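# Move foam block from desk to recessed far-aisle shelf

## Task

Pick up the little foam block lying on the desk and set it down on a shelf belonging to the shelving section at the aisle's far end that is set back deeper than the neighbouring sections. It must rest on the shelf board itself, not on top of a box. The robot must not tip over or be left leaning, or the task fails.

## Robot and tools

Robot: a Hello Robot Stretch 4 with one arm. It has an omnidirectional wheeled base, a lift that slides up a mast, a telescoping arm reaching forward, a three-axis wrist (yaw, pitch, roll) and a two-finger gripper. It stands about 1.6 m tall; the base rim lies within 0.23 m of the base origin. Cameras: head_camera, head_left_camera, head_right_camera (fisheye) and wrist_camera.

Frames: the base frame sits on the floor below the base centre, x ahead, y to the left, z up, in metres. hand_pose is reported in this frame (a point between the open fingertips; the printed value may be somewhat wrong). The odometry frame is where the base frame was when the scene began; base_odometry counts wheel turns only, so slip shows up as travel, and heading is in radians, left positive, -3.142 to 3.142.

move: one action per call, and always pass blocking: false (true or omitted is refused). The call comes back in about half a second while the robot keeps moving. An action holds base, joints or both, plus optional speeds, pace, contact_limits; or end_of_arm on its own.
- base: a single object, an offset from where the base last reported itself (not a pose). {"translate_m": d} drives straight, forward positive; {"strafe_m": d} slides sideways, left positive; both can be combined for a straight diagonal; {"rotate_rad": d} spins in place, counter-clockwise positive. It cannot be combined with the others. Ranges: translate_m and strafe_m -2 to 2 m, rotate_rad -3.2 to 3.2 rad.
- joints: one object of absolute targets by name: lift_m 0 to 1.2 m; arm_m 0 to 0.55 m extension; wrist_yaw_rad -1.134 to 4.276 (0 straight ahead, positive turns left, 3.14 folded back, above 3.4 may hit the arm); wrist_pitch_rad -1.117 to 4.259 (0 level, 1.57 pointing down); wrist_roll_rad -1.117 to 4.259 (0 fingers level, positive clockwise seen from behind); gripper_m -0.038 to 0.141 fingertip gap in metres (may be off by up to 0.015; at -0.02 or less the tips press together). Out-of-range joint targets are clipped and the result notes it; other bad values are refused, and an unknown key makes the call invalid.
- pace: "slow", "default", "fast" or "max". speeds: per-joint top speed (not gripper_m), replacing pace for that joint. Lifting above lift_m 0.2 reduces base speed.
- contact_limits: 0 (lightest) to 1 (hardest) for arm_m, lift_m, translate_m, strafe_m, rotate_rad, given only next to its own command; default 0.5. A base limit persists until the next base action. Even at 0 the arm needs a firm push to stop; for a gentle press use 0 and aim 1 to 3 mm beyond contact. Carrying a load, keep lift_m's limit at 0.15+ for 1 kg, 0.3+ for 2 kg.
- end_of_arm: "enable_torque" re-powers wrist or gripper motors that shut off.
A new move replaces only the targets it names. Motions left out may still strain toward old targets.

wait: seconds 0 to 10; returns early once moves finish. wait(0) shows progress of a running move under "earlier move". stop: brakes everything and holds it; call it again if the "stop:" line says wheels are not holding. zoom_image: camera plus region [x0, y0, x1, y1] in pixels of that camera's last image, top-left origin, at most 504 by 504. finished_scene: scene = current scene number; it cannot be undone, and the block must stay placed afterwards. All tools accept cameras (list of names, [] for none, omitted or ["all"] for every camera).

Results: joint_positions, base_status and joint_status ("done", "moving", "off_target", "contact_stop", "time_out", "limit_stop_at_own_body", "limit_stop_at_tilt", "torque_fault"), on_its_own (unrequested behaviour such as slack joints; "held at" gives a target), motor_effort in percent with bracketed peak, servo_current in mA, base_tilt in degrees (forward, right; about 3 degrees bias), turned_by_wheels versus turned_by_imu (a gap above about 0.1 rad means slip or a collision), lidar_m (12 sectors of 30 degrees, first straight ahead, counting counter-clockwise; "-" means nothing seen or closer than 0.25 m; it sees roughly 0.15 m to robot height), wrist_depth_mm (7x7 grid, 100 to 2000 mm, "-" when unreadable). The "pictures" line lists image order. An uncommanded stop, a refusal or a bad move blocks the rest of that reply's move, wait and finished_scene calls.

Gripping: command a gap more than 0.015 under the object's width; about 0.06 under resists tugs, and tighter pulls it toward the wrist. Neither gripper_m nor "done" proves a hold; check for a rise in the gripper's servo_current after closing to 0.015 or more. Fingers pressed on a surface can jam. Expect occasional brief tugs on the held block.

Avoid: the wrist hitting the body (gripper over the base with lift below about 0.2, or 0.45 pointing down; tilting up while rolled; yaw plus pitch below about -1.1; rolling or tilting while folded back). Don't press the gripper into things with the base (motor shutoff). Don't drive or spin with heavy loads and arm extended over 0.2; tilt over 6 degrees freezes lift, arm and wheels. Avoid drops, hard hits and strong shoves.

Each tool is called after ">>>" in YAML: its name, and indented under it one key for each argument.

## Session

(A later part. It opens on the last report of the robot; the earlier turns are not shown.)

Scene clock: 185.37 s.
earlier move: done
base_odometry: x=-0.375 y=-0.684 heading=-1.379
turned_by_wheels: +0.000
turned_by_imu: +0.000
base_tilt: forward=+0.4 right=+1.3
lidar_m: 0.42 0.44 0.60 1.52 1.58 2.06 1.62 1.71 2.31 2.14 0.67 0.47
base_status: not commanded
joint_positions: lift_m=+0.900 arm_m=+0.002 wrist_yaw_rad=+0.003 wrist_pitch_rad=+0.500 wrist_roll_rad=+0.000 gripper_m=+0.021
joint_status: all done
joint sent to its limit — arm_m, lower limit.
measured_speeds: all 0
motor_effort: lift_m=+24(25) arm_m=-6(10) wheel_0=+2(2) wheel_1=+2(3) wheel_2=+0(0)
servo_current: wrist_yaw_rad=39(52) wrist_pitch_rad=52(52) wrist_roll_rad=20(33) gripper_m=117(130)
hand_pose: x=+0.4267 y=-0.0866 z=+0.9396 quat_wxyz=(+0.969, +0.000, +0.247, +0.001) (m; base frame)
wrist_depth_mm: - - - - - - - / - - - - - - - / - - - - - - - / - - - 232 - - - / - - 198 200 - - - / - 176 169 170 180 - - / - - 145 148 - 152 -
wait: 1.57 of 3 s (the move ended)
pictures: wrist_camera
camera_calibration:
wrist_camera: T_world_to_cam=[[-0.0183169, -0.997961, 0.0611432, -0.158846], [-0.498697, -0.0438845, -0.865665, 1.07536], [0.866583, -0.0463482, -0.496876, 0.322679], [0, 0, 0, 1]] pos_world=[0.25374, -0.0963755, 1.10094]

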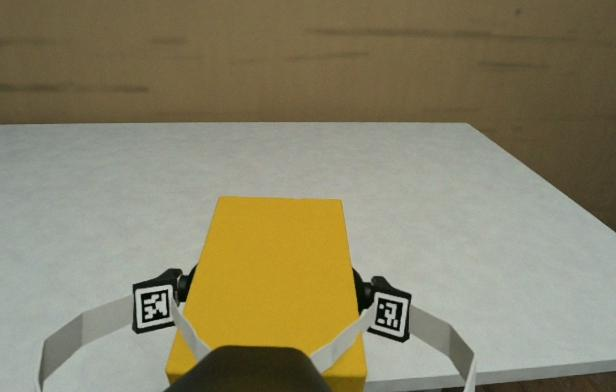

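>>> move:
  base: {"translate_m": -0.6}
  blocking: false
  cameras: []

>>> wait:
  seconds: 5
  cameras: []

>>> move:
  base: {"rotate_rad": 2.8}
  joints: {"lift_m": 0.5}
  blocking: false
  cameras: []

>>> wait:
  seconds: 6

Scene clock: 211.37 s.
move: moving
base_odometry: x=-0.381 y=-0.652 heading=-1.379
turned_by_wheels: +0.000
turned_by_imu: -0.001
base_tilt: forward=+0.4 right=+1.3
lidar_m: 0.47 0.46 0.61 1.54 1.57 2.06 1.57 1.71 2.31 2.13 0.74 0.51
base_status: translate_m moving
joint_positions: lift_m=+0.900 arm_m=+0.002 wrist_yaw_rad=+0.003 wrist_pitch_rad=+0.500 wrist_roll_rad=+0.000 gripper_m=+0.021
joint_status: not commanded
measured_speeds: translate_m=-0.125 strafe_m=+0.002 rotate_rad=+0.002 lift_m=+0.000 arm_m=+0.000 wrist_yaw_rad=+0.000 wrist_pitch_rad=+0.000 wrist_roll_rad=+0.000
motor_effort: lift_m=+24(24) arm_m=-6(6) wheel_0=-5(7) wheel_1=-4(5) wheel_2=+8(9)
servo_current: wrist_yaw_rad=39(52) wrist_pitch_rad=26(39) wrist_roll_rad=26(33) gripper_m=124(124)
hand_pose: x=+0.4267 y=-0.0866 z=+0.9396 quat_wxyz=(+0.969, +0.000, +0.247, +0.001) (m; base frame)
wrist_depth_mm: - - - - - - - / - - - - - - - / - - - - - - - / - - - 233 - - - / - - 197 202 - - - / - 176 168 170 180 - - / - - 145 147 - 1182 1255
pictures: none
No camera images: "cameras" was empty.

Scene clock: 214.37 s.
earlier move: done
base_odometry: x=-0.489 y=-0.094 heading=-1.380
turned_by_wheels: +0.000
turned_by_imu: +0.000
base_tilt: forward=+0.3 right=+1.5
lidar_m: 1.00 1.05 1.59 1.47 1.52 1.10 1.01 1.22 1.34 2.20 2.25 1.10
base_status: done
joint_positions: lift_m=+0.900 arm_m=+0.002 wrist_yaw_rad=+0.003 wrist_pitch_rad=+0.500 wrist_roll_rad=+0.000 gripper_m=+0.021
joint_status: not commanded
measured_speeds: all 0
motor_effort: lift_m=+24(24) arm_m=-6(6) wheel_0=-3(7) wheel_1=+0(6) wheel_2=+0(10)
servo_current: wrist_yaw_rad=46(52) wrist_pitch_rad=39(65) wrist_roll_rad=26(39) gripper_m=117(130)
hand_pose: x=+0.4267 y=-0.0866 z=+0.9396 quat_wxyz=(+0.969, +0.000, +0.247, +0.001) (m; base frame)
wrist_depth_mm: - - - - - - - / - - - - - - - / - - - - - - - / - - - 233 1430 - - / 1661 1708 205 201 1863 1808 1808 / 1430 181 168 170 180 1576 1499 / 1182 1229 145 148 1205 1205 1308
wait: 3.00 of 5 s (the move ended)
pictures: none
No camera images: "cameras" was empty.

Scene clock: 214.87 s.
move: moving
base_odometry: x=-0.489 y=-0.094 heading=-1.131
turned_by_wheels: +0.249
turned_by_imu: +0.245
base_tilt: forward=+0.4 right=+1.4
lidar_m: 1.01 1.17 1.49 1.47 1.66 1.04 1.03 1.19 2.22 2.19 2.30 1.04
base_status: rotate_rad moving
joint_positions: lift_m=+0.861 arm_m=+0.002 wrist_yaw_rad=+0.003 wrist_pitch_rad=+0.500 wrist_roll_rad=+0.000 gripper_m=+0.021
joint_status: lift_m moving
measured_speeds: translate_m=+0.000 strafe_m=-0.001 rotate_rad=+0.943 lift_m=-0.149 arm_m=+0.000 wrist_yaw_rad=+0.000 wrist_pitch_rad=+0.000 wrist_roll_rad=+0.000
motor_effort: lift_m=+12(22) arm_m=-6(6) wheel_0=-7(7) wheel_1=-6(8) wheel_2=-7(7)
servo_current: wrist_yaw_rad=33(46) wrist_pitch_rad=39(46) wrist_roll_rad=26(33) gripper_m=124(124)
hand_pose: x=+0.4267 y=-0.0866 z=+0.9012 quat_wxyz=(+0.969, +0.000, +0.247, +0.001) (m; base frame)
wrist_depth_mm: - - - - - - - / - - - - - - - / - - - - - - - / 1983 1983 232 234 - 1281 - / 1618 1708 198 201 1756 1756 1708 / 1366 181 169 170 180 1499 1499 / 1138 1182 145 148 1182 1160 1255
pictures: none
No camera images: "cameras" was empty.

Scene clock: 217.17 s.
earlier move: done
base_odometry: x=-0.489 y=-0.094 heading=+1.420
turned_by_wheels: +2.551
turned_by_imu: +2.518
base_tilt: forward=+0.4 right=+1.3
lidar_m: 1.03 1.01 1.22 2.28 2.22 2.37 1.06 1.03 1.12 1.52 1.47 1.60
base_status: done
joint_positions: lift_m=+0.500 arm_m=+0.002 wrist_yaw_rad=+0.003 wrist_pitch_rad=+0.500 wrist_roll_rad=+0.000 gripper_m=+0.021
joint_status: all done
measured_speeds: all 0
motor_effort: lift_m=+14(22) arm_m=-6(6) wheel_0=-2(8) wheel_1=+0(8) wheel_2=-1(9)
servo_current: wrist_yaw_rad=39(46) wrist_pitch_rad=46(59) wrist_roll_rad=26(33) gripper_m=111(130)
hand_pose: x=+0.4267 y=-0.0866 z=+0.5404 quat_wxyz=(+0.969, +0.000, +0.247, +0.001) (m; base frame)
wrist_depth_mm: - - - - - - - / - - - - - - - / - - 1921 1921 1863 - - / - - 1397 1464 1430 1464 1336 / 1078 - 198 201 1160 1160 1160 / 891 180 169 170 180 976 946 / 750 778 145 148 768 750 831
wait: 2.30 of 6 s (the move ended)
pictures: head_camera, head_left_camera, head_right_camera, wrist_camera
camera_calibration:
wrist_camera: T_world_to_cam=[[-0.0183171, -0.997961, 0.0611434, -0.134442], [-0.498698, -0.0438845, -0.865664, 0.729835], [0.866582, -0.0463485, -0.496877, 0.124357], [0, 0, 0, 1]] pos_world=[0.253739, -0.0963755, 0.701803]

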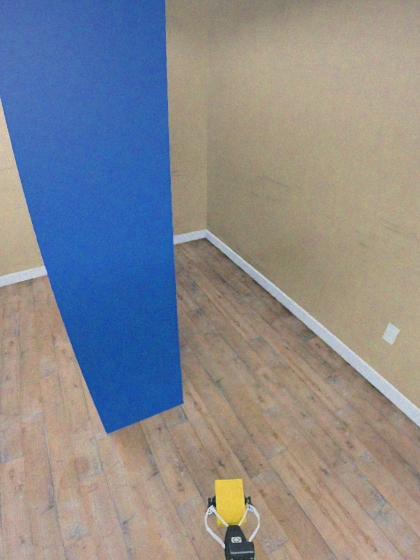

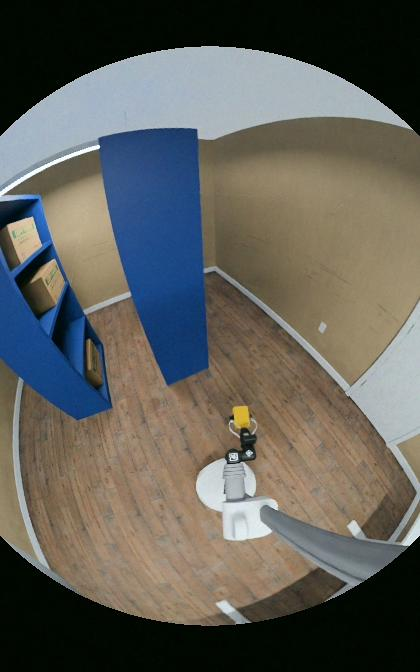

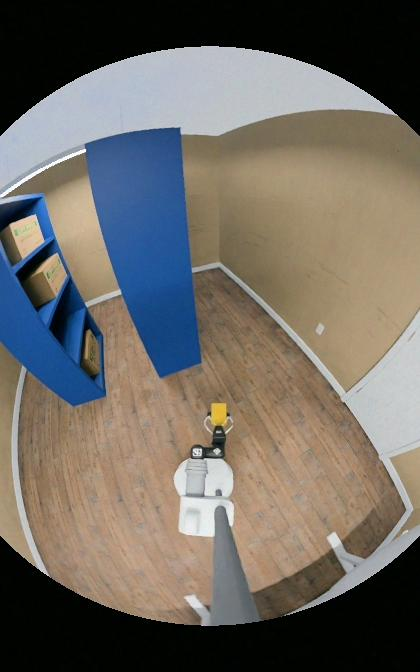

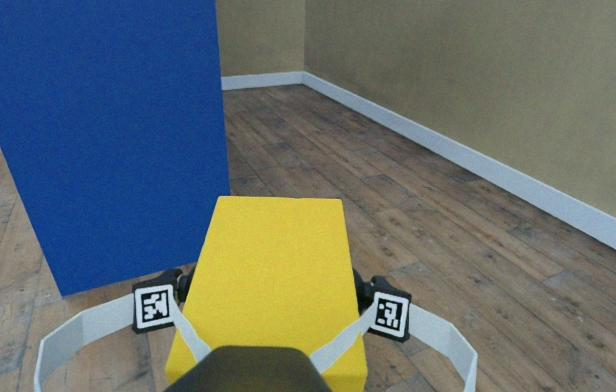

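>>> zoom_image:
  camera: "head_left_camera"
  region: [0, 120, 220, 440]

Scaled by 1.575 from the camera's 420x672 image, which has a finer 600x960 frame.

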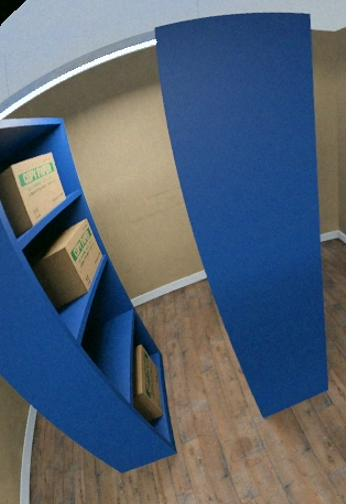

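>>> move:
  base: {"rotate_rad": 0.45}
  blocking: false
  cameras: []

>>> wait:
  seconds: 2
  cameras: []

>>> move:
  base: {"translate_m": 0.5, "strafe_m": 0.37}
  blocking: false
  cameras: []

>>> wait:
  seconds: 4

Scene clock: 306.90 s.
move: moving
base_odometry: x=-0.489 y=-0.095 heading=+1.679
turned_by_wheels: +0.259
turned_by_imu: +0.254
base_tilt: forward=+0.4 right=+1.4
lidar_m: 1.01 1.22 1.22 2.23 2.22 1.21 1.01 1.04 1.26 1.48 1.50 1.80
base_status: rotate_rad moving
joint_positions: lift_m=+0.500 arm_m=+0.002 wrist_yaw_rad=+0.003 wrist_pitch_rad=+0.500 wrist_roll_rad=+0.000 gripper_m=+0.021
joint_status: not commanded
measured_speeds: translate_m=-0.001 strafe_m=+0.002 rotate_rad=+0.925 lift_m=+0.000 arm_m=+0.000 wrist_yaw_rad=+0.000 wrist_pitch_rad=+0.000 wrist_roll_rad=+0.000
motor_effort: lift_m=+14(14) arm_m=-6(6) wheel_0=-6(8) wheel_1=-3(7) wheel_2=-6(8)
servo_current: wrist_yaw_rad=39(46) wrist_pitch_rad=39(52) wrist_roll_rad=33(33) gripper_m=111(124)
hand_pose: x=+0.4267 y=-0.0867 z=+0.5404 quat_wxyz=(+0.969, +0.000, +0.247, +0.001) (m; base frame)
wrist_depth_mm: - - - - - - - / - - - - - - - / 1863 1863 - 1983 - 1863 - / 1336 1336 - 236 1464 1464 1430 / 1078 1078 197 200 1138 1138 1138 / 891 181 168 170 180 976 946 / 741 759 145 148 778 750 831
pictures: none
No camera images: "cameras" was empty.

Scene clock: 307.70 s.
earlier move: done
base_odometry: x=-0.489 y=-0.095 heading=+1.870
turned_by_wheels: +0.191
turned_by_imu: +0.188
base_tilt: forward=+0.3 right=+1.4
lidar_m: 1.01 1.23 1.45 2.22 2.31 1.08 1.03 1.07 1.55 1.48 1.55 1.07
base_status: done
joint_positions: lift_m=+0.500 arm_m=+0.002 wrist_yaw_rad=+0.003 wrist_pitch_rad=+0.500 wrist_roll_rad=+0.000 gripper_m=+0.021
joint_status: not commanded
measured_speeds: all 0
motor_effort: lift_m=+14(14) arm_m=-6(6) wheel_0=-2(8) wheel_1=-1(7) wheel_2=-2(8)
servo_current: wrist_yaw_rad=33(46) wrist_pitch_rad=33(52) wrist_roll_rad=26(33) gripper_m=124(124)
hand_pose: x=+0.4267 y=-0.0867 z=+0.5404 quat_wxyz=(+0.969, +0.000, +0.247, +0.001) (m; base frame)
wrist_depth_mm: - - - - - - - / 1281 - - - - - - / 1160 1661 1921 - - - 1863 / 1205 1366 1430 233 - 1499 1499 / 1025 1098 205 201 1098 1160 1160 / 891 181 168 170 181 976 946 / 750 768 145 148 778 750 831
wait: 0.80 of 2 s (the move ended)
pictures: none
No camera images: "cameras" was empty.

Scene clock: 308.20 s.
move: moving
base_odometry: x=-0.518 y=-0.073 heading=+1.870
turned_by_wheels: +0.000
turned_by_imu: +0.000
base_tilt: forward=+0.5 right=+1.6
lidar_m: 0.98 1.20 1.39 2.18 2.29 1.12 1.06 1.08 1.58 1.50 1.58 1.04
base_status: translate_m moving; strafe_m moving
joint_positions: lift_m=+0.500 arm_m=+0.002 wrist_yaw_rad=+0.003 wrist_pitch_rad=+0.500 wrist_roll_rad=+0.000 gripper_m=+0.021
joint_status: not commanded
measured_speeds: translate_m=+0.109 strafe_m=+0.081 rotate_rad=+0.000 lift_m=+0.000 arm_m=+0.000 wrist_yaw_rad=+0.000 wrist_pitch_rad=+0.000 wrist_roll_rad=+0.000
motor_effort: lift_m=+14(14) arm_m=-6(6) wheel_0=-3(5) wheel_1=+9(10) wheel_2=-7(9)
servo_current: wrist_yaw_rad=46(46) wrist_pitch_rad=39(46) wrist_roll_rad=33(33) gripper_m=124(130)
hand_pose: x=+0.4267 y=-0.0867 z=+0.5404 quat_wxyz=(+0.969, +0.000, +0.247, +0.001) (m; base frame)
wrist_depth_mm: - - - - - - - / 1281 - - - - - - / 1182 1661 1921 - - - 1983 / 1182 1366 1397 233 - 1464 1499 / 1060 1078 205 201 1138 1160 1160 / 904 181 169 170 180 976 946 / 732 778 145 148 768 750 831
pictures: none
No camera images: "cameras" was empty.

Scene clock: 311.23 s.
earlier move: done
base_odometry: x=-0.990 y=+0.275 heading=+1.869
turned_by_wheels: +0.000
turned_by_imu: +0.000
base_tilt: forward=+0.4 right=+1.4
lidar_m: 1.16 0.61 0.74 1.85 1.94 2.45 1.57 1.57 1.88 1.85 0.77 0.62
base_status: done
joint_positions: lift_m=+0.500 arm_m=+0.002 wrist_yaw_rad=+0.003 wrist_pitch_rad=+0.500 wrist_roll_rad=+0.000 gripper_m=+0.021
joint_status: not commanded
measured_speeds: all 0
motor_effort: lift_m=+14(14) arm_m=-6(6) wheel_0=-2(6) wheel_1=-1(11) wheel_2=-1(10)
servo_current: wrist_yaw_rad=39(46) wrist_pitch_rad=39(59) wrist_roll_rad=26(33) gripper_m=124(130)
hand_pose: x=+0.4267 y=-0.0867 z=+0.5404 quat_wxyz=(+0.969, +0.000, +0.247, +0.001) (m; base frame)
wrist_depth_mm: - - - - 831 597 580 / - - - - 820 640 317 / 854 931 1863 1921 1042 - 319 / 707 931 1397 1430 820 691 343 / 699 878 205 202 788 723 - / 741 180 169 170 182 778 - / - 768 145 148 676 153 -
wait: 3.03 of 4 s (the move ended)
pictures: head_camera, head_left_camera, head_right_camera, wrist_camera
camera_calibration:
wrist_camera: T_world_to_cam=[[-0.0184092, -0.997959, 0.0611434, -0.134425], [-0.498702, -0.0438384, -0.865664, 0.729815], [0.866578, -0.0464285, -0.496877, 0.124361], [0, 0, 0, 1]] pos_world=[0.253717, -0.0963829, 0.701786]

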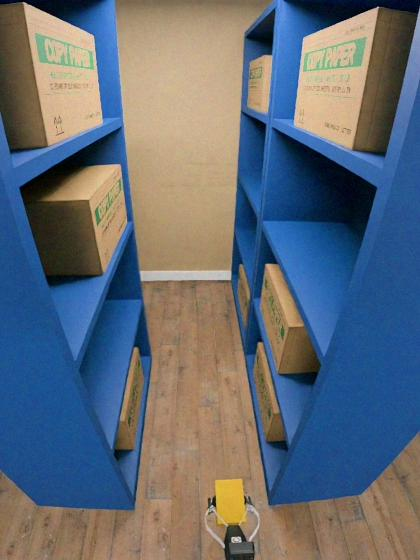

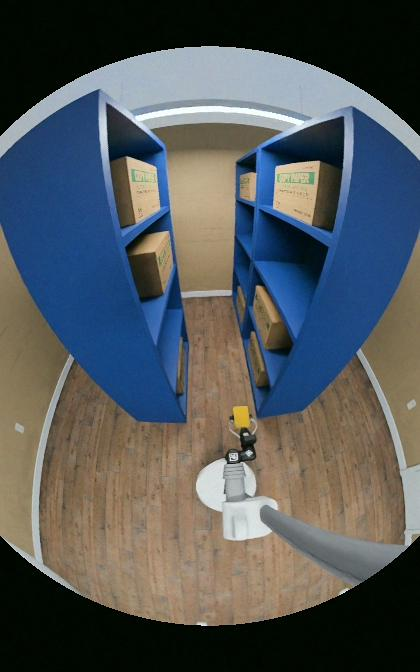

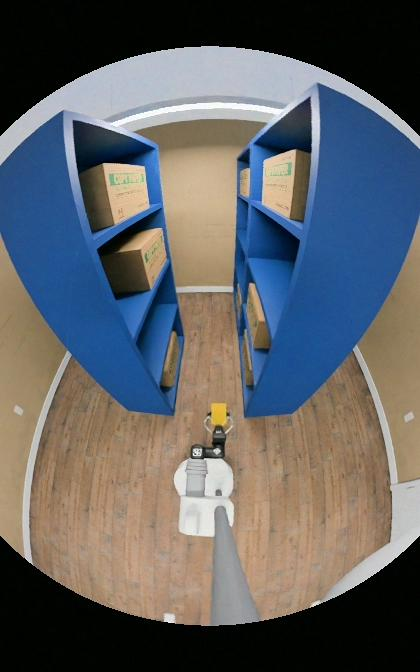

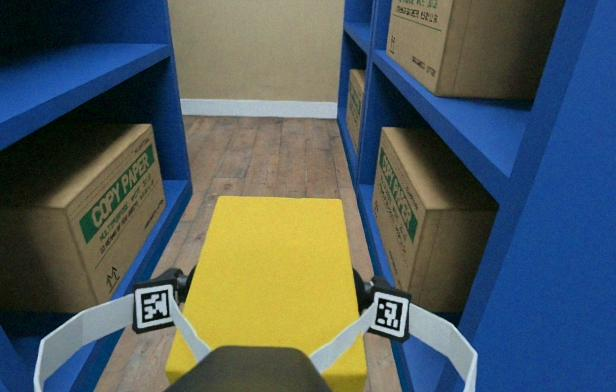

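>>> zoom_image:
  camera: "head_camera"
  region: [120, 0, 320, 300]

>>> zoom_image:
  camera: "head_camera"
  region: [210, 200, 310, 420]

Scaled by 1.680 from the camera's 420x560 image, which has a finer 1200x1600 frame.

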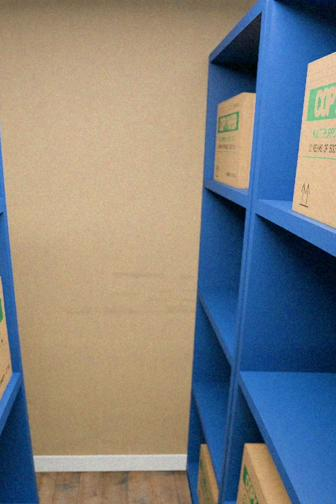

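Scaled by 2.291 from the camera's 420x560 image, which has a finer 1200x1600 frame.

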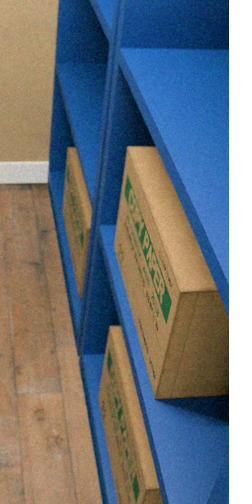

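>>> move:
  base: {"rotate_rad": 0.015}
  joints: {"wrist_yaw_rad": 2.9}
  blocking: false
  cameras: []

>>> wait:
  seconds: 3
  cameras: []

>>> move:
  base: {"translate_m": 0.65}
  contact_limits: {"translate_m": 0.2}
  blocking: false
  cameras: []

>>> wait:
  seconds: 4

Scene clock: 358.80 s.
move: moving
base_odometry: x=-0.990 y=+0.275 heading=+1.884
turned_by_wheels: +0.015
turned_by_imu: +0.014
base_tilt: forward=+0.2 right=+1.5
lidar_m: 1.15 0.60 0.75 1.84 1.92 2.46 1.52 1.59 1.91 1.84 0.77 0.60
base_status: done
joint_positions: lift_m=+0.500 arm_m=+0.002 wrist_yaw_rad=+0.600 wrist_pitch_rad=+0.500 wrist_roll_rad=+0.000 gripper_m=+0.021
joint_status: wrist_yaw_rad moving
measured_speeds: translate_m=+0.000 strafe_m=+0.000 rotate_rad=+0.000 lift_m=+0.000 arm_m=+0.000 wrist_yaw_rad=+1.812 wrist_pitch_rad=+0.000 wrist_roll_rad=+0.000
motor_effort: lift_m=+14(14) arm_m=-6(6) wheel_0=-3(5) wheel_1=+1(4) wheel_2=+1(4)
servo_current: wrist_yaw_rad=91(130) wrist_pitch_rad=26(46) wrist_roll_rad=26(33) gripper_m=117(130)
hand_pose: x=+0.4316 y=+0.0708 z=+0.5404 quat_wxyz=(+0.926, -0.073, +0.236, +0.286) (m; base frame)
wrist_depth_mm: 427 373 - - - - - / 459 404 - - - - 1708 / - 436 831 960 1808 1921 1708 / - 455 778 788 1430 1464 1430 / 1078 - 198 201 1138 1160 1118 / 904 176 168 170 180 976 960 / 741 741 145 148 768 750 798
pictures: none
No camera images: "cameras" was empty.

Scene clock: 360.50 s.
earlier move: done
base_odometry: x=-0.990 y=+0.275 heading=+1.884
turned_by_wheels: +0.000
turned_by_imu: +0.000
base_tilt: forward=+0.4 right=+1.4
lidar_m: 1.13 0.60 0.76 1.85 1.94 2.45 1.54 1.61 1.90 1.85 0.76 0.61
base_status: done
joint_positions: lift_m=+0.500 arm_m=+0.002 wrist_yaw_rad=+2.897 wrist_pitch_rad=+0.500 wrist_roll_rad=+0.000 gripper_m=+0.021
joint_status: all done
measured_speeds: all 0
motor_effort: lift_m=+14(14) arm_m=-6(6) wheel_0=-3(5) wheel_1=+1(4) wheel_2=+1(4)
servo_current: wrist_yaw_rad=39(130) wrist_pitch_rad=46(52) wrist_roll_rad=26(33) gripper_m=117(130)
hand_pose: x=-0.0510 y=+0.1462 z=+0.5404 quat_wxyz=(+0.118, -0.246, +0.030, +0.962) (m; base frame)
wrist_depth_mm: - - - - - - - / - - - - - - - / 1921 1921 1921 1983 1983 - 1921 / 1397 1397 1430 1464 1464 1464 1537 / 1098 1098 205 202 1160 1160 1160 / 891 181 169 170 180 976 946 / 741 768 145 148 768 741 831
wait: 1.70 of 3 s (the move ended)
pictures: none
No camera images: "cameras" was empty.

Scene clock: 361.00 s.
move: moving
base_odometry: x=-1.000 y=+0.305 heading=+1.885
turned_by_wheels: +0.000
turned_by_imu: +0.000
base_tilt: forward=+0.4 right=+1.5
lidar_m: 1.12 0.57 0.70 1.83 1.93 2.51 1.57 1.64 1.93 1.84 0.71 0.58
base_status: translate_m moving
joint_positions: lift_m=+0.500 arm_m=+0.002 wrist_yaw_rad=+2.897 wrist_pitch_rad=+0.500 wrist_roll_rad=+0.000 gripper_m=+0.021
joint_status: not commanded
measured_speeds: translate_m=+0.124 strafe_m=+0.000 rotate_rad=+0.001 lift_m=+0.000 arm_m=+0.000 wrist_yaw_rad=+0.000 wrist_pitch_rad=+0.000 wrist_roll_rad=+0.000
motor_effort: lift_m=+14(14) arm_m=-6(6) wheel_0=+5(7) wheel_1=+6(6) wheel_2=-8(9)
servo_current: wrist_yaw_rad=39(46) wrist_pitch_rad=33(52) wrist_roll_rad=26(33) gripper_m=111(124)
contact_limits: translate_m 0.2
hand_pose: x=-0.0510 y=+0.1462 z=+0.5404 quat_wxyz=(+0.118, -0.246, +0.030, +0.962) (m; base frame)
wrist_depth_mm: - - - - - - - / - - - - - - - / 1808 1921 1921 1983 1983 - 1863 / 1366 1397 1397 1464 1430 1464 1499 / 1078 1078 205 201 1138 1160 1160 / 891 181 169 170 180 976 960 / 741 778 145 148 778 759 831
pictures: none
No camera images: "cameras" was empty.

Scene clock: 364.17 s.
earlier move: done
base_odometry: x=-1.190 y=+0.893 heading=+1.884
turned_by_wheels: +0.000
turned_by_imu: -0.001
base_tilt: forward=+0.3 right=+1.3
lidar_m: 1.21 0.36 0.29 0.27 0.30 2.65 2.52 2.28 0.28 0.28 0.28 0.42
base_status: done
joint_positions: lift_m=+0.500 arm_m=+0.002 wrist_yaw_rad=+2.897 wrist_pitch_rad=+0.500 wrist_roll_rad=+0.000 gripper_m=+0.021
joint_status: not commanded
measured_speeds: all 0
motor_effort: lift_m=+14(14) arm_m=-6(6) wheel_0=+1(7) wheel_1=+2(6) wheel_2=-1(11)
servo_current: wrist_yaw_rad=39(46) wrist_pitch_rad=39(59) wrist_roll_rad=33(33) gripper_m=117(130)
contact_limits: translate_m 0.2
hand_pose: x=-0.0510 y=+0.1462 z=+0.5404 quat_wxyz=(+0.118, -0.246, +0.030, +0.962) (m; base frame)
wrist_depth_mm: - - - - - - 203 / - - - - - - 220 / 1863 1921 1921 1983 - 263 244 / 1397 1397 1430 1464 1499 268 272 / 1098 1118 205 200 1160 277 272 / 891 181 169 170 182 268 225 / 741 778 145 148 368 359 227
wait: 3.17 of 4 s (the move ended)
pictures: head_camera, head_left_camera, head_right_camera, wrist_camera
camera_calibration:
wrist_camera: T_world_to_cam=[[0.262682, 0.962943, 0.0611447, -0.183147], [0.494268, -0.0798658, -0.865633, 0.557664], [-0.828672, 0.257608, -0.496931, 0.418253], [0, 0, 0, 1]] pos_world=[0.119069, 0.113153, 0.701774]

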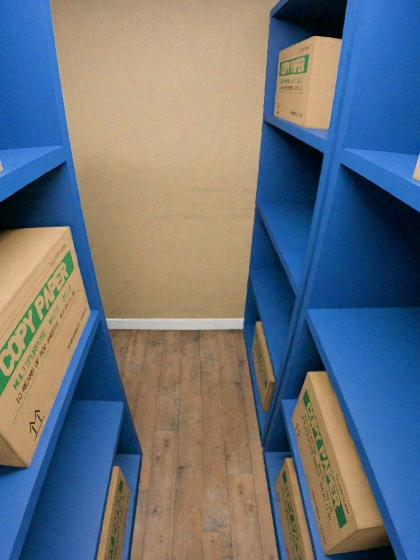

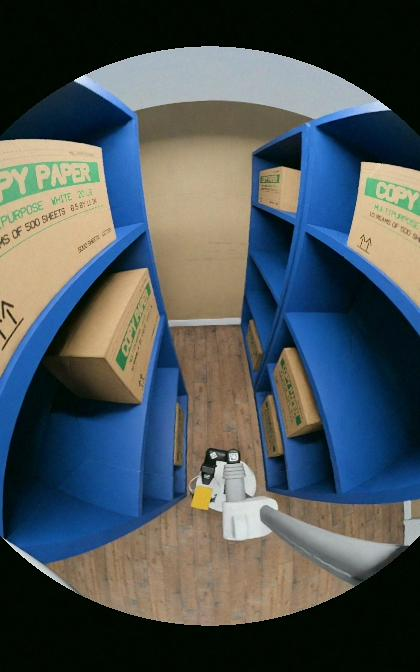

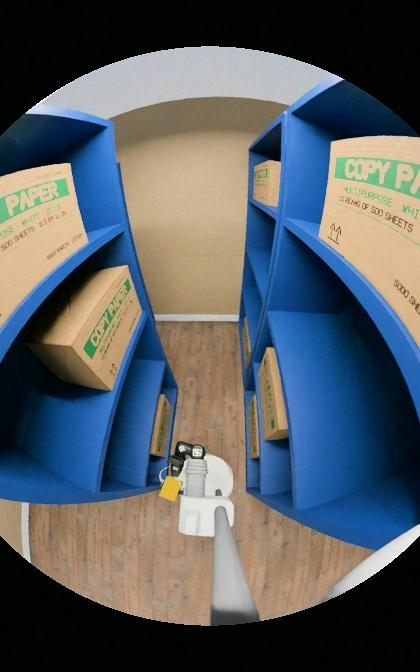

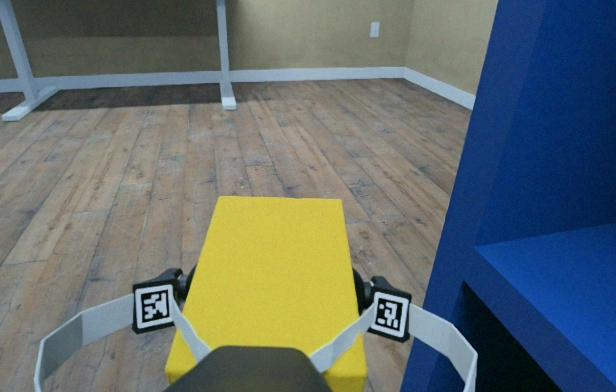

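>>> move:
  base: {"translate_m": 0.6}
  contact_limits: {"translate_m": 0.2}
  blocking: false
  cameras: []

>>> wait:
  seconds: 4

Scene clock: 373.40 s.
move: moving
base_odometry: x=-1.200 y=+0.924 heading=+1.885
turned_by_wheels: +0.000
turned_by_imu: +0.000
base_tilt: forward=+0.3 right=+1.6
lidar_m: 1.21 0.38 0.28 0.25 0.28 2.67 3.04 2.33 0.31 0.27 0.30 0.41
base_status: translate_m moving
joint_positions: lift_m=+0.500 arm_m=+0.002 wrist_yaw_rad=+2.897 wrist_pitch_rad=+0.500 wrist_roll_rad=+0.000 gripper_m=+0.021
joint_status: not commanded
measured_speeds: translate_m=+0.124 strafe_m=+0.000 rotate_rad=+0.002 lift_m=+0.000 arm_m=+0.000 wrist_yaw_rad=+0.000 wrist_pitch_rad=+0.000 wrist_roll_rad=+0.000
motor_effort: lift_m=+14(14) arm_m=-6(6) wheel_0=+6(7) wheel_1=+6(7) wheel_2=-8(9)
servo_current: wrist_yaw_rad=33(46) wrist_pitch_rad=33(59) wrist_roll_rad=26(33) gripper_m=117(124)
contact_limits: translate_m 0.2
hand_pose: x=-0.0510 y=+0.1462 z=+0.5404 quat_wxyz=(+0.118, -0.246, +0.030, +0.962) (m; base frame)
wrist_depth_mm: - - - - - 249 233 / - - - - - 254 253 / 1863 1921 1921 1921 - 272 273 / 1366 1366 1430 1430 1464 294 309 / 1098 1098 205 201 1098 285 272 / 917 181 169 170 181 329 229 / 750 768 145 148 397 415 221
pictures: none
No camera images: "cameras" was empty.

Scene clock: 376.37 s.
earlier move: done
base_odometry: x=-1.376 y=+1.463 heading=+1.885
turned_by_wheels: +0.000
turned_by_imu: -0.001
base_tilt: forward=+0.2 right=+1.3
lidar_m: 1.13 1.05 0.29 0.25 0.30 0.38 3.67 0.42 0.28 0.27 0.29 0.44
base_status: done
joint_positions: lift_m=+0.500 arm_m=+0.002 wrist_yaw_rad=+2.897 wrist_pitch_rad=+0.500 wrist_roll_rad=+0.000 gripper_m=+0.021
joint_status: not commanded
measured_speeds: all 0
motor_effort: lift_m=+14(14) arm_m=-6(6) wheel_0=+1(7) wheel_1=+2(8) wheel_2=+0(10)
servo_current: wrist_yaw_rad=46(46) wrist_pitch_rad=52(65) wrist_roll_rad=26(33) gripper_m=117(130)
contact_limits: translate_m 0.2
hand_pose: x=-0.0510 y=+0.1462 z=+0.5404 quat_wxyz=(+0.118, -0.246, +0.030, +0.962) (m; base frame)
wrist_depth_mm: - - - - - - - / - - - - - - - / 1863 1921 1921 1921 - - - / 1397 1397 1430 235 661 312 - / 1098 1118 205 201 574 283 273 / 854 181 168 169 181 270 226 / 732 778 145 148 415 379 228
wait: 2.97 of 4 s (the move ended)
pictures: head_camera, head_left_camera, head_right_camera, wrist_camera
camera_calibration:
wrist_camera: T_world_to_cam=[[0.262616, 0.962961, 0.0611447, -0.183136], [0.494273, -0.0798323, -0.865633, 0.557661], [-0.82869, 0.257552, -0.496931, 0.418255], [0, 0, 0, 1]] pos_world=[0.119061, 0.11315, 0.701771]

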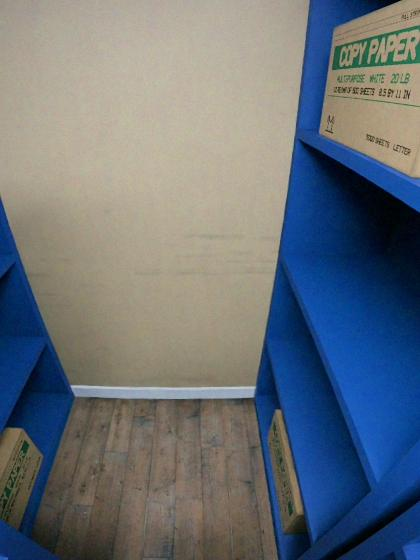

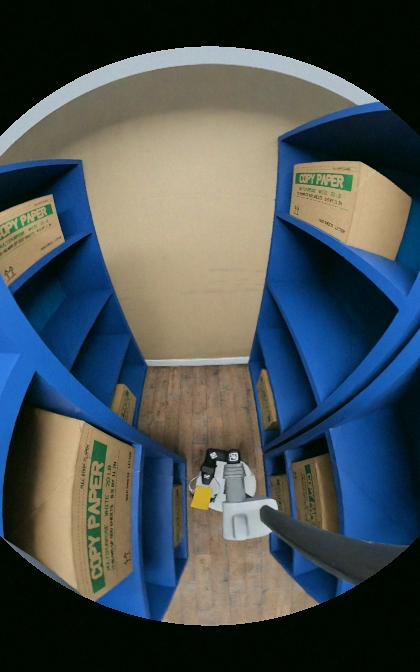

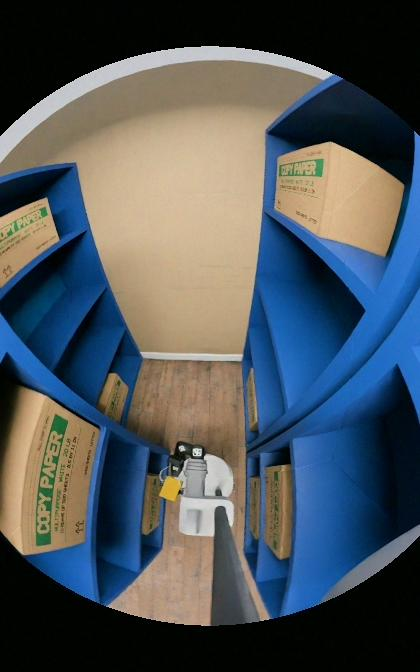

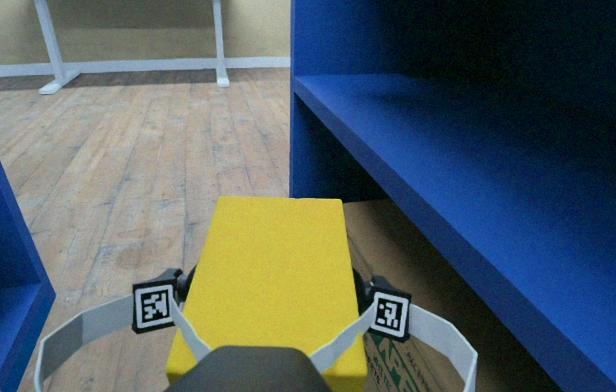

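>>> zoom_image:
  camera: "head_left_camera"
  region: [0, 140, 200, 460]

>>> move:
  base: {"translate_m": 0.45}
  contact_limits: {"translate_m": 0.2}
  blocking: false
  cameras: []

>>> wait:
  seconds: 4
  cameras: ["head_left_camera"]

Scaled by 1.575 from the camera's 420x672 image, which has a finer 600x960 frame.

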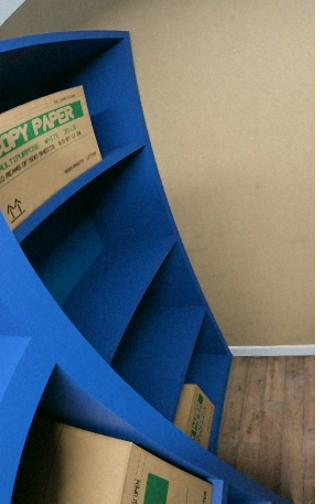

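Scene clock: 392.47 s.
move: moving
base_odometry: x=-1.386 y=+1.494 heading=+1.885
turned_by_wheels: +0.000
turned_by_imu: -0.001
base_tilt: forward=+0.3 right=+1.3
lidar_m: 1.10 1.05 0.28 0.26 0.29 0.40 3.68 0.44 0.28 0.26 0.28 0.43
base_status: translate_m moving
joint_positions: lift_m=+0.500 arm_m=+0.002 wrist_yaw_rad=+2.897 wrist_pitch_rad=+0.500 wrist_roll_rad=+0.000 gripper_m=+0.021
joint_status: not commanded
measured_speeds: translate_m=+0.124 strafe_m=+0.000 rotate_rad=-0.002 lift_m=+0.000 arm_m=+0.000 wrist_yaw_rad=+0.000 wrist_pitch_rad=+0.000 wrist_roll_rad=+0.000
motor_effort: lift_m=+14(14) arm_m=-6(6) wheel_0=+6(7) wheel_1=+5(6) wheel_2=-8(9)
servo_current: wrist_yaw_rad=39(39) wrist_pitch_rad=52(59) wrist_roll_rad=33(33) gripper_m=117(124)
contact_limits: translate_m 0.2
hand_pose: x=-0.0510 y=+0.1462 z=+0.5404 quat_wxyz=(+0.118, -0.246, +0.030, +0.962) (m; base frame)
wrist_depth_mm: - - - - - - - / - - - - - - - / 1863 1863 1983 1921 - - - / 1397 1397 1397 235 691 314 - / 1078 1118 205 201 574 286 273 / 866 181 169 170 182 442 229 / 715 778 145 148 421 377 222
pictures: none
No camera images: "cameras" was empty.

Scene clock: 394.93 s.
earlier move: done
base_odometry: x=-1.515 y=+1.891 heading=+1.885
turned_by_wheels: +0.000
turned_by_imu: -0.001
base_tilt: forward=+0.3 right=+1.4
lidar_m: 0.68 0.71 0.75 0.71 0.36 0.38 1.13 0.43 0.31 0.28 0.28 0.40
base_status: done
joint_positions: lift_m=+0.500 arm_m=+0.002 wrist_yaw_rad=+2.897 wrist_pitch_rad=+0.500 wrist_roll_rad=+0.000 gripper_m=+0.021
joint_status: not commanded
measured_speeds: all 0
motor_effort: lift_m=+14(14) arm_m=-6(6) wheel_0=+1(7) wheel_1=+2(6) wheel_2=+0(11)
servo_current: wrist_yaw_rad=39(46) wrist_pitch_rad=33(59) wrist_roll_rad=26(39) gripper_m=117(124)
contact_limits: translate_m 0.2
hand_pose: x=-0.0510 y=+0.1462 z=+0.5404 quat_wxyz=(+0.118, -0.246, +0.030, +0.962) (m; base frame)
wrist_depth_mm: - - - - 359 377 399 / - - - - 389 404 433 / - 1863 1863 991 421 442 480 / 904 1397 1430 768 459 488 - / 878 1118 206 201 496 - - / 866 181 168 170 180 - - / 741 778 145 148 - 153 -
wait: 2.47 of 4 s (the move ended)
pictures: head_left_camera

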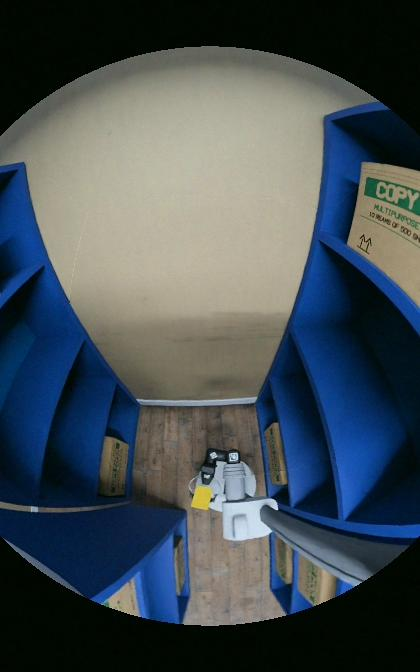

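>>> move:
  base: {"rotate_rad": 1.57}
  contact_limits: {"rotate_rad": 0.2}
  blocking: false
  cameras: []

>>> wait:
  seconds: 4

Scene clock: 400.83 s.
move: moving
base_odometry: x=-1.515 y=+1.891 heading=+2.146
turned_by_wheels: +0.261
turned_by_imu: +0.256
base_tilt: forward=+0.4 right=+1.4
lidar_m: 0.67 0.81 0.72 0.47 0.36 0.60 0.63 0.35 0.28 0.27 0.33 0.61
base_status: rotate_rad moving
joint_positions: lift_m=+0.500 arm_m=+0.002 wrist_yaw_rad=+2.897 wrist_pitch_rad=+0.500 wrist_roll_rad=+0.000 gripper_m=+0.021
joint_status: not commanded
measured_speeds: translate_m=+0.001 strafe_m=-0.001 rotate_rad=+0.993 lift_m=+0.000 arm_m=+0.000 wrist_yaw_rad=+0.000 wrist_pitch_rad=+0.000 wrist_roll_rad=+0.000
motor_effort: lift_m=+14(14) arm_m=-6(6) wheel_0=-7(8) wheel_1=-7(8) wheel_2=-6(8)
servo_current: wrist_yaw_rad=33(46) wrist_pitch_rad=26(52) wrist_roll_rad=26(33) gripper_m=104(130)
contact_limits: rotate_rad 0.2
hand_pose: x=-0.0510 y=+0.1462 z=+0.5404 quat_wxyz=(+0.118, -0.246, +0.030, +0.962) (m; base frame)
wrist_depth_mm: 683 - - - - 300 300 / 647 - - - - 324 320 / 866 991 1983 1983 931 351 345 / 732 1008 1430 1464 768 375 379 / 699 1025 206 201 668 413 415 / 715 177 168 170 181 452 466 / 676 768 145 148 492 152 504
pictures: none
No camera images: "cameras" was empty.

Scene clock: 402.40 s.
earlier move: done
base_odometry: x=-1.515 y=+1.891 heading=-2.829
turned_by_wheels: +1.309
turned_by_imu: +1.292
base_tilt: forward=+0.5 right=+1.3
lidar_m: 0.72 0.35 0.40 1.08 0.45 0.30 0.29 0.32 0.41 0.68 0.71 0.76
base_status: done
joint_positions: lift_m=+0.500 arm_m=+0.002 wrist_yaw_rad=+2.897 wrist_pitch_rad=+0.500 wrist_roll_rad=+0.000 gripper_m=+0.021
joint_status: not commanded
measured_speeds: all 0
motor_effort: lift_m=+14(15) arm_m=-6(6) wheel_0=-3(8) wheel_1=-1(8) wheel_2=-2(8)
servo_current: wrist_yaw_rad=39(46) wrist_pitch_rad=39(52) wrist_roll_rad=26(33) gripper_m=117(130)
contact_limits: rotate_rad 0.2
hand_pose: x=-0.0510 y=+0.1462 z=+0.5404 quat_wxyz=(+0.118, -0.246, +0.030, +0.962) (m; base frame)
wrist_depth_mm: - - 427 402 477 488 521 / - - 484 430 508 525 564 / 436 439 452 466 866 878 - / 647 668 231 235 768 741 741 / 544 549 198 201 683 715 788 / 512 181 169 170 181 788 878 / 549 621 145 148 759 759 831
wait: 1.57 of 4 s (the move ended)
pictures: head_camera, head_left_camera, head_right_camera, wrist_camera
camera_calibration:
wrist_camera: T_world_to_cam=[[0.262581, 0.962971, 0.0611446, -0.18313], [0.494276, -0.0798143, -0.865633, 0.557644], [-0.828699, 0.257521, -0.496931, 0.418252], [0, 0, 0, 1]] pos_world=[0.119062, 0.113148, 0.701755]

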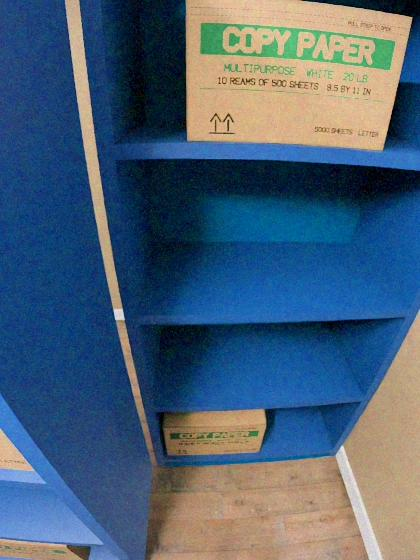

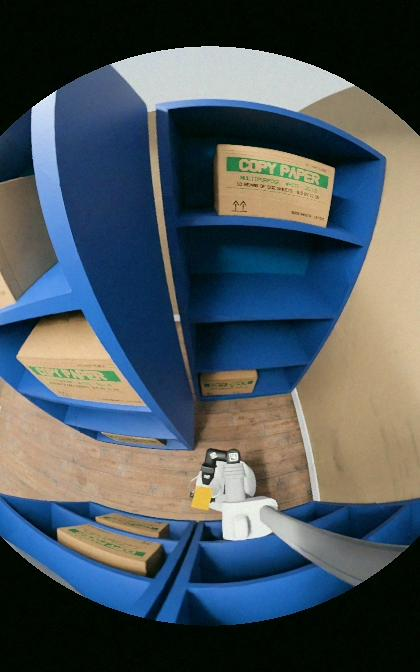

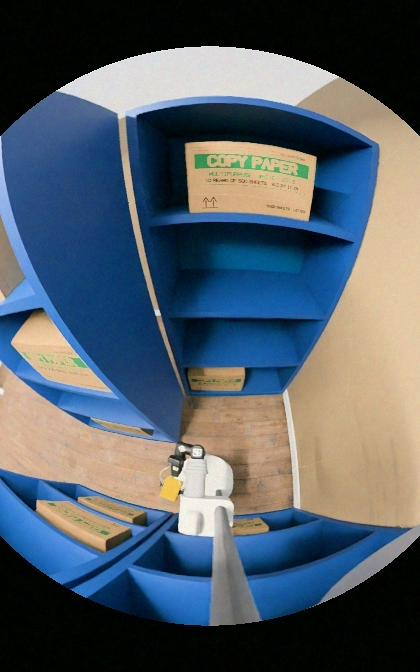

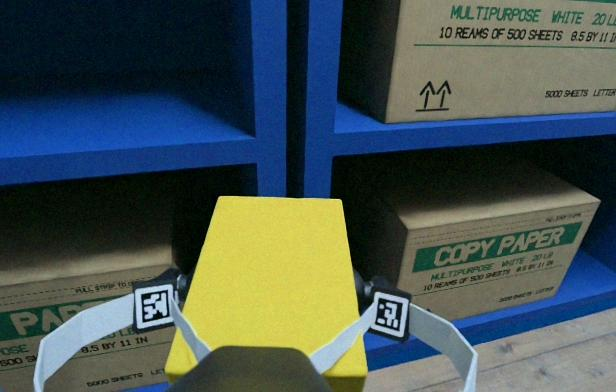

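>>> move:
  base: {"strafe_m": -0.24}
  contact_limits: {"strafe_m": 0.2}
  joints: {"lift_m": 0.66}
  blocking: false
  cameras: []

>>> wait:
  seconds: 3
  cameras: ["head_camera", "head_left_camera"]

Scene clock: 434.20 s.
move: moving
base_odometry: x=-1.526 y=+1.927 heading=-2.829
turned_by_wheels: +0.000
turned_by_imu: -0.001
base_tilt: forward=+0.4 right=+1.4
lidar_m: 0.72 0.38 0.39 1.12 0.43 0.29 0.28 0.31 0.42 0.64 0.68 0.75
base_status: strafe_m moving
joint_positions: lift_m=+0.539 arm_m=+0.002 wrist_yaw_rad=+2.897 wrist_pitch_rad=+0.500 wrist_roll_rad=+0.000 gripper_m=+0.021
joint_status: lift_m moving
measured_speeds: translate_m=-0.001 strafe_m=-0.142 rotate_rad=+0.004 lift_m=+0.149 arm_m=+0.000 wrist_yaw_rad=+0.000 wrist_pitch_rad=+0.000 wrist_roll_rad=+0.000
motor_effort: lift_m=+25(27) arm_m=-6(6) wheel_0=+9(9) wheel_1=-7(10) wheel_2=+0(1)
servo_current: wrist_yaw_rad=39(46) wrist_pitch_rad=33(46) wrist_roll_rad=33(33) gripper_m=111(124)
contact_limits: strafe_m 0.2
hand_pose: x=-0.0510 y=+0.1462 z=+0.5788 quat_wxyz=(+0.118, -0.246, +0.030, +0.962) (m; base frame)
wrist_depth_mm: - - - 410 504 488 525 / - - - 445 517 535 569 / 488 492 500 477 544 569 621 / 430 452 469 235 831 809 788 / 591 603 206 202 699 723 798 / 525 181 169 170 181 798 878 / 554 621 145 148 788 788 866
pictures: none
No camera images: "cameras" was empty.

Scene clock: 435.80 s.
earlier move: done
base_odometry: x=-1.588 y=+2.120 heading=-2.829
turned_by_wheels: +0.000
turned_by_imu: -0.001
base_tilt: forward=+0.5 right=+1.4
lidar_m: 0.72 0.66 0.54 1.11 0.44 0.28 0.28 0.32 0.42 0.43 0.47 0.66
base_status: done
joint_positions: lift_m=+0.660 arm_m=+0.002 wrist_yaw_rad=+2.897 wrist_pitch_rad=+0.500 wrist_roll_rad=+0.000 gripper_m=+0.021
joint_status: all done
measured_speeds: all 0
motor_effort: lift_m=+24(27) arm_m=-6(6) wheel_0=+1(10) wheel_1=+0(11) wheel_2=+0(2)
servo_current: wrist_yaw_rad=39(46) wrist_pitch_rad=52(52) wrist_roll_rad=26(33) gripper_m=117(130)
contact_limits: strafe_m 0.2
hand_pose: x=-0.0510 y=+0.1462 z=+0.6995 quat_wxyz=(+0.118, -0.246, +0.030, +0.962) (m; base frame)
wrist_depth_mm: - - - - 504 452 574 / - - - - - 504 554 / - - - - - 591 615 / - - - 233 609 647 668 / 484 504 198 202 627 854 854 / 480 181 169 170 180 831 891 / 146 621 145 148 788 153 960
wait: 1.60 of 3 s (the move ended)
pictures: head_camera, head_left_camera

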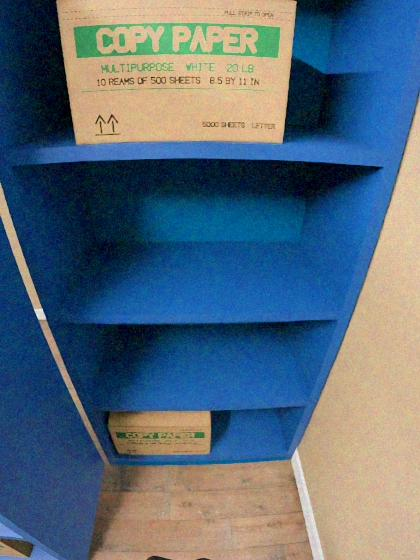

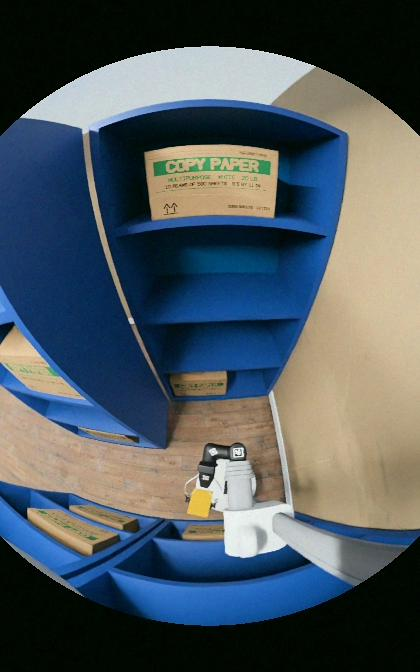

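>>> move:
  joints: {"wrist_yaw_rad": 0.0}
  blocking: false
  cameras: []

>>> wait:
  seconds: 3
  cameras: ["head_camera", "wrist_camera"]

Scene clock: 442.60 s.
move: moving
base_odometry: x=-1.588 y=+2.120 heading=-2.829
turned_by_wheels: +0.000
turned_by_imu: -0.001
base_tilt: forward=+0.4 right=+1.5
lidar_m: 0.72 0.67 0.53 1.12 0.44 0.30 0.29 0.31 0.41 0.43 0.47 0.65
base_status: not commanded
joint_positions: lift_m=+0.660 arm_m=+0.002 wrist_yaw_rad=+2.300 wrist_pitch_rad=+0.500 wrist_roll_rad=+0.000 gripper_m=+0.021
joint_status: wrist_yaw_rad moving
measured_speeds: translate_m=+0.000 strafe_m=+0.000 rotate_rad=+0.000 lift_m=+0.000 arm_m=+0.000 wrist_yaw_rad=-1.814 wrist_pitch_rad=+0.000 wrist_roll_rad=+0.000
motor_effort: lift_m=+24(24) arm_m=-6(6) wheel_0=+1(1) wheel_1=+0(0) wheel_2=+0(0)
servo_current: wrist_yaw_rad=117(117) wrist_pitch_rad=39(52) wrist_roll_rad=26(33) gripper_m=117(124)
contact_limits: strafe_m 0.2
hand_pose: x=+0.0699 y=+0.2470 z=+0.6995 quat_wxyz=(+0.396, -0.226, +0.101, +0.884) (m; base frame)
wrist_depth_mm: - - 508 699 842 - - / - - - 723 878 - - / - - - 778 931 - - / - - 634 236 1160 1808 1863 / 496 732 198 202 1281 1430 1430 / 634 181 168 171 180 1205 1182 / 564 668 145 148 960 931 1008
pictures: none
No camera images: "cameras" was empty.

Scene clock: 444.63 s.
earlier move: done
base_odometry: x=-1.588 y=+2.120 heading=-2.829
turned_by_wheels: +0.000
turned_by_imu: +0.000
base_tilt: forward=+0.3 right=+1.4
lidar_m: 0.72 0.66 0.55 1.08 0.42 0.32 0.28 0.29 0.42 0.42 0.44 0.66
base_status: not commanded
joint_positions: lift_m=+0.660 arm_m=+0.002 wrist_yaw_rad=+0.003 wrist_pitch_rad=+0.500 wrist_roll_rad=+0.000 gripper_m=+0.021
joint_status: all done
measured_speeds: all 0
motor_effort: lift_m=+24(24) arm_m=-6(6) wheel_0=+1(1) wheel_1=+0(0) wheel_2=+0(0)
servo_current: wrist_yaw_rad=33(117) wrist_pitch_rad=46(52) wrist_roll_rad=20(33) gripper_m=117(130)
contact_limits: strafe_m 0.2
hand_pose: x=+0.4267 y=-0.0865 z=+0.6995 quat_wxyz=(+0.969, +0.000, +0.247, +0.002) (m; base frame)
wrist_depth_mm: - - - - - - 480 / - - - - - - 508 / - - - - 854 - 564 / 621 640 647 654 668 634 - / 778 809 205 200 627 661 - / 723 181 169 170 180 - - / 146 809 145 148 - 152 -
wait: 2.03 of 3 s (the move ended)
pictures: head_camera, wrist_camera
camera_calibration:
wrist_camera: T_world_to_cam=[[-0.0178857, -0.997969, 0.0611447, -0.14425], [-0.498733, -0.0440983, -0.865633, 0.86757], [0.866571, -0.0459773, -0.496931, 0.203515], [0, 0, 0, 1]] pos_world=[0.253746, -0.096341, 0.860951]

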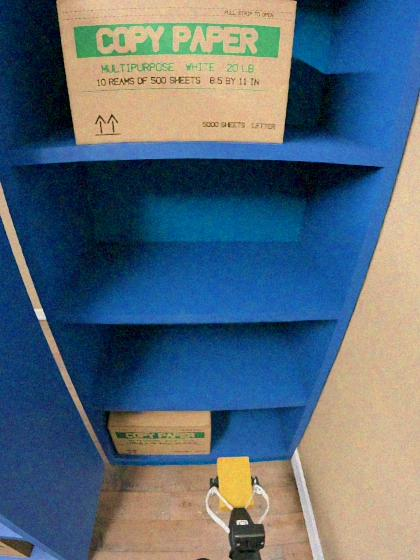

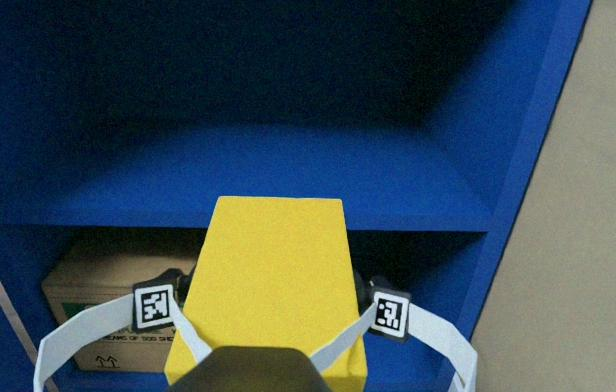

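>>> zoom_image:
  camera: "wrist_camera"
  region: [340, 150, 520, 270]

>>> move:
  joints: {"lift_m": 0.76}
  blocking: false
  cameras: []

>>> wait:
  seconds: 2
  cameras: ["wrist_camera"]

>>> zoom_image:
  camera: "wrist_camera"
  region: [340, 200, 520, 320]

Scaled by 2.800.

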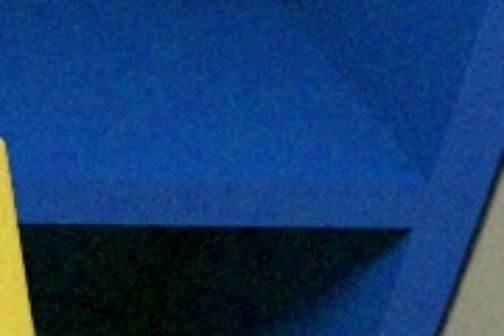

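Scene clock: 460.50 s.
move: moving
base_odometry: x=-1.588 y=+2.120 heading=-2.829
turned_by_wheels: +0.000
turned_by_imu: -0.001
base_tilt: forward=+0.6 right=+1.4
lidar_m: 0.73 0.65 0.54 1.11 0.44 0.30 0.28 0.30 0.41 0.45 0.46 0.65
base_status: not commanded
joint_positions: lift_m=+0.699 arm_m=+0.002 wrist_yaw_rad=+0.003 wrist_pitch_rad=+0.500 wrist_roll_rad=+0.000 gripper_m=+0.021
joint_status: lift_m moving
measured_speeds: translate_m=+0.000 strafe_m=+0.000 rotate_rad=+0.000 lift_m=+0.149 arm_m=+0.000 wrist_yaw_rad=+0.000 wrist_pitch_rad=+0.000 wrist_roll_rad=+0.000
motor_effort: lift_m=+27(27) arm_m=-6(6) wheel_0=+1(1) wheel_1=+0(0) wheel_2=+0(0)
servo_current: wrist_yaw_rad=33(39) wrist_pitch_rad=46(46) wrist_roll_rad=26(33) gripper_m=111(124)
contact_limits: strafe_m 0.2
hand_pose: x=+0.4267 y=-0.0865 z=+0.7388 quat_wxyz=(+0.969, +0.000, +0.247, +0.002) (m; base frame)
wrist_depth_mm: - - - - - - 480 / - - - - - - 508 / - - - - - - 559 / 668 715 715 723 741 676 - / 634 788 206 202 634 640 - / 732 181 169 170 180 - - / 809 809 145 148 - 153 -
pictures: none
No camera images: "cameras" was empty.

Scene clock: 461.43 s.
earlier move: done
base_odometry: x=-1.588 y=+2.120 heading=-2.829
turned_by_wheels: +0.000
turned_by_imu: +0.000
base_tilt: forward=+0.4 right=+1.3
lidar_m: 0.72 0.66 0.52 1.12 0.41 0.29 0.29 0.32 0.40 0.43 0.47 0.67
base_status: not commanded
joint_positions: lift_m=+0.760 arm_m=+0.002 wrist_yaw_rad=+0.003 wrist_pitch_rad=+0.500 wrist_roll_rad=+0.000 gripper_m=+0.021
joint_status: all done
measured_speeds: all 0
motor_effort: lift_m=+24(27) arm_m=-6(6) wheel_0=+1(1) wheel_1=+0(0) wheel_2=+0(0)
servo_current: wrist_yaw_rad=39(46) wrist_pitch_rad=52(52) wrist_roll_rad=26(33) gripper_m=117(130)
contact_limits: strafe_m 0.2
hand_pose: x=+0.4267 y=-0.0865 z=+0.7995 quat_wxyz=(+0.969, +0.000, +0.247, +0.002) (m; base frame)
wrist_depth_mm: - - - - - - 480 / - - - - - - 504 / - - - - 1008 - 559 / - 788 231 233 788 621 - / 654 691 206 201 683 676 - / 788 181 168 170 180 - - / 809 831 145 148 - 153 -
wait: 0.93 of 2 s (the move ended)
pictures: wrist_camera
camera_calibration:
wrist_camera: T_world_to_cam=[[-0.0178858, -0.997969, 0.0611447, -0.150364], [-0.498733, -0.0440982, -0.865633, 0.954128], [0.866571, -0.0459774, -0.496931, 0.253204], [0, 0, 0, 1]] pos_world=[0.253746, -0.096341, 0.960944]

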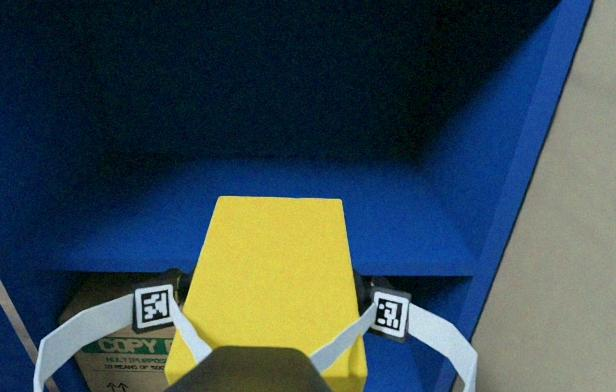

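Scaled by 2.800.

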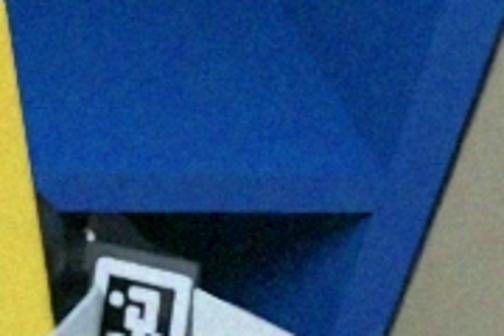

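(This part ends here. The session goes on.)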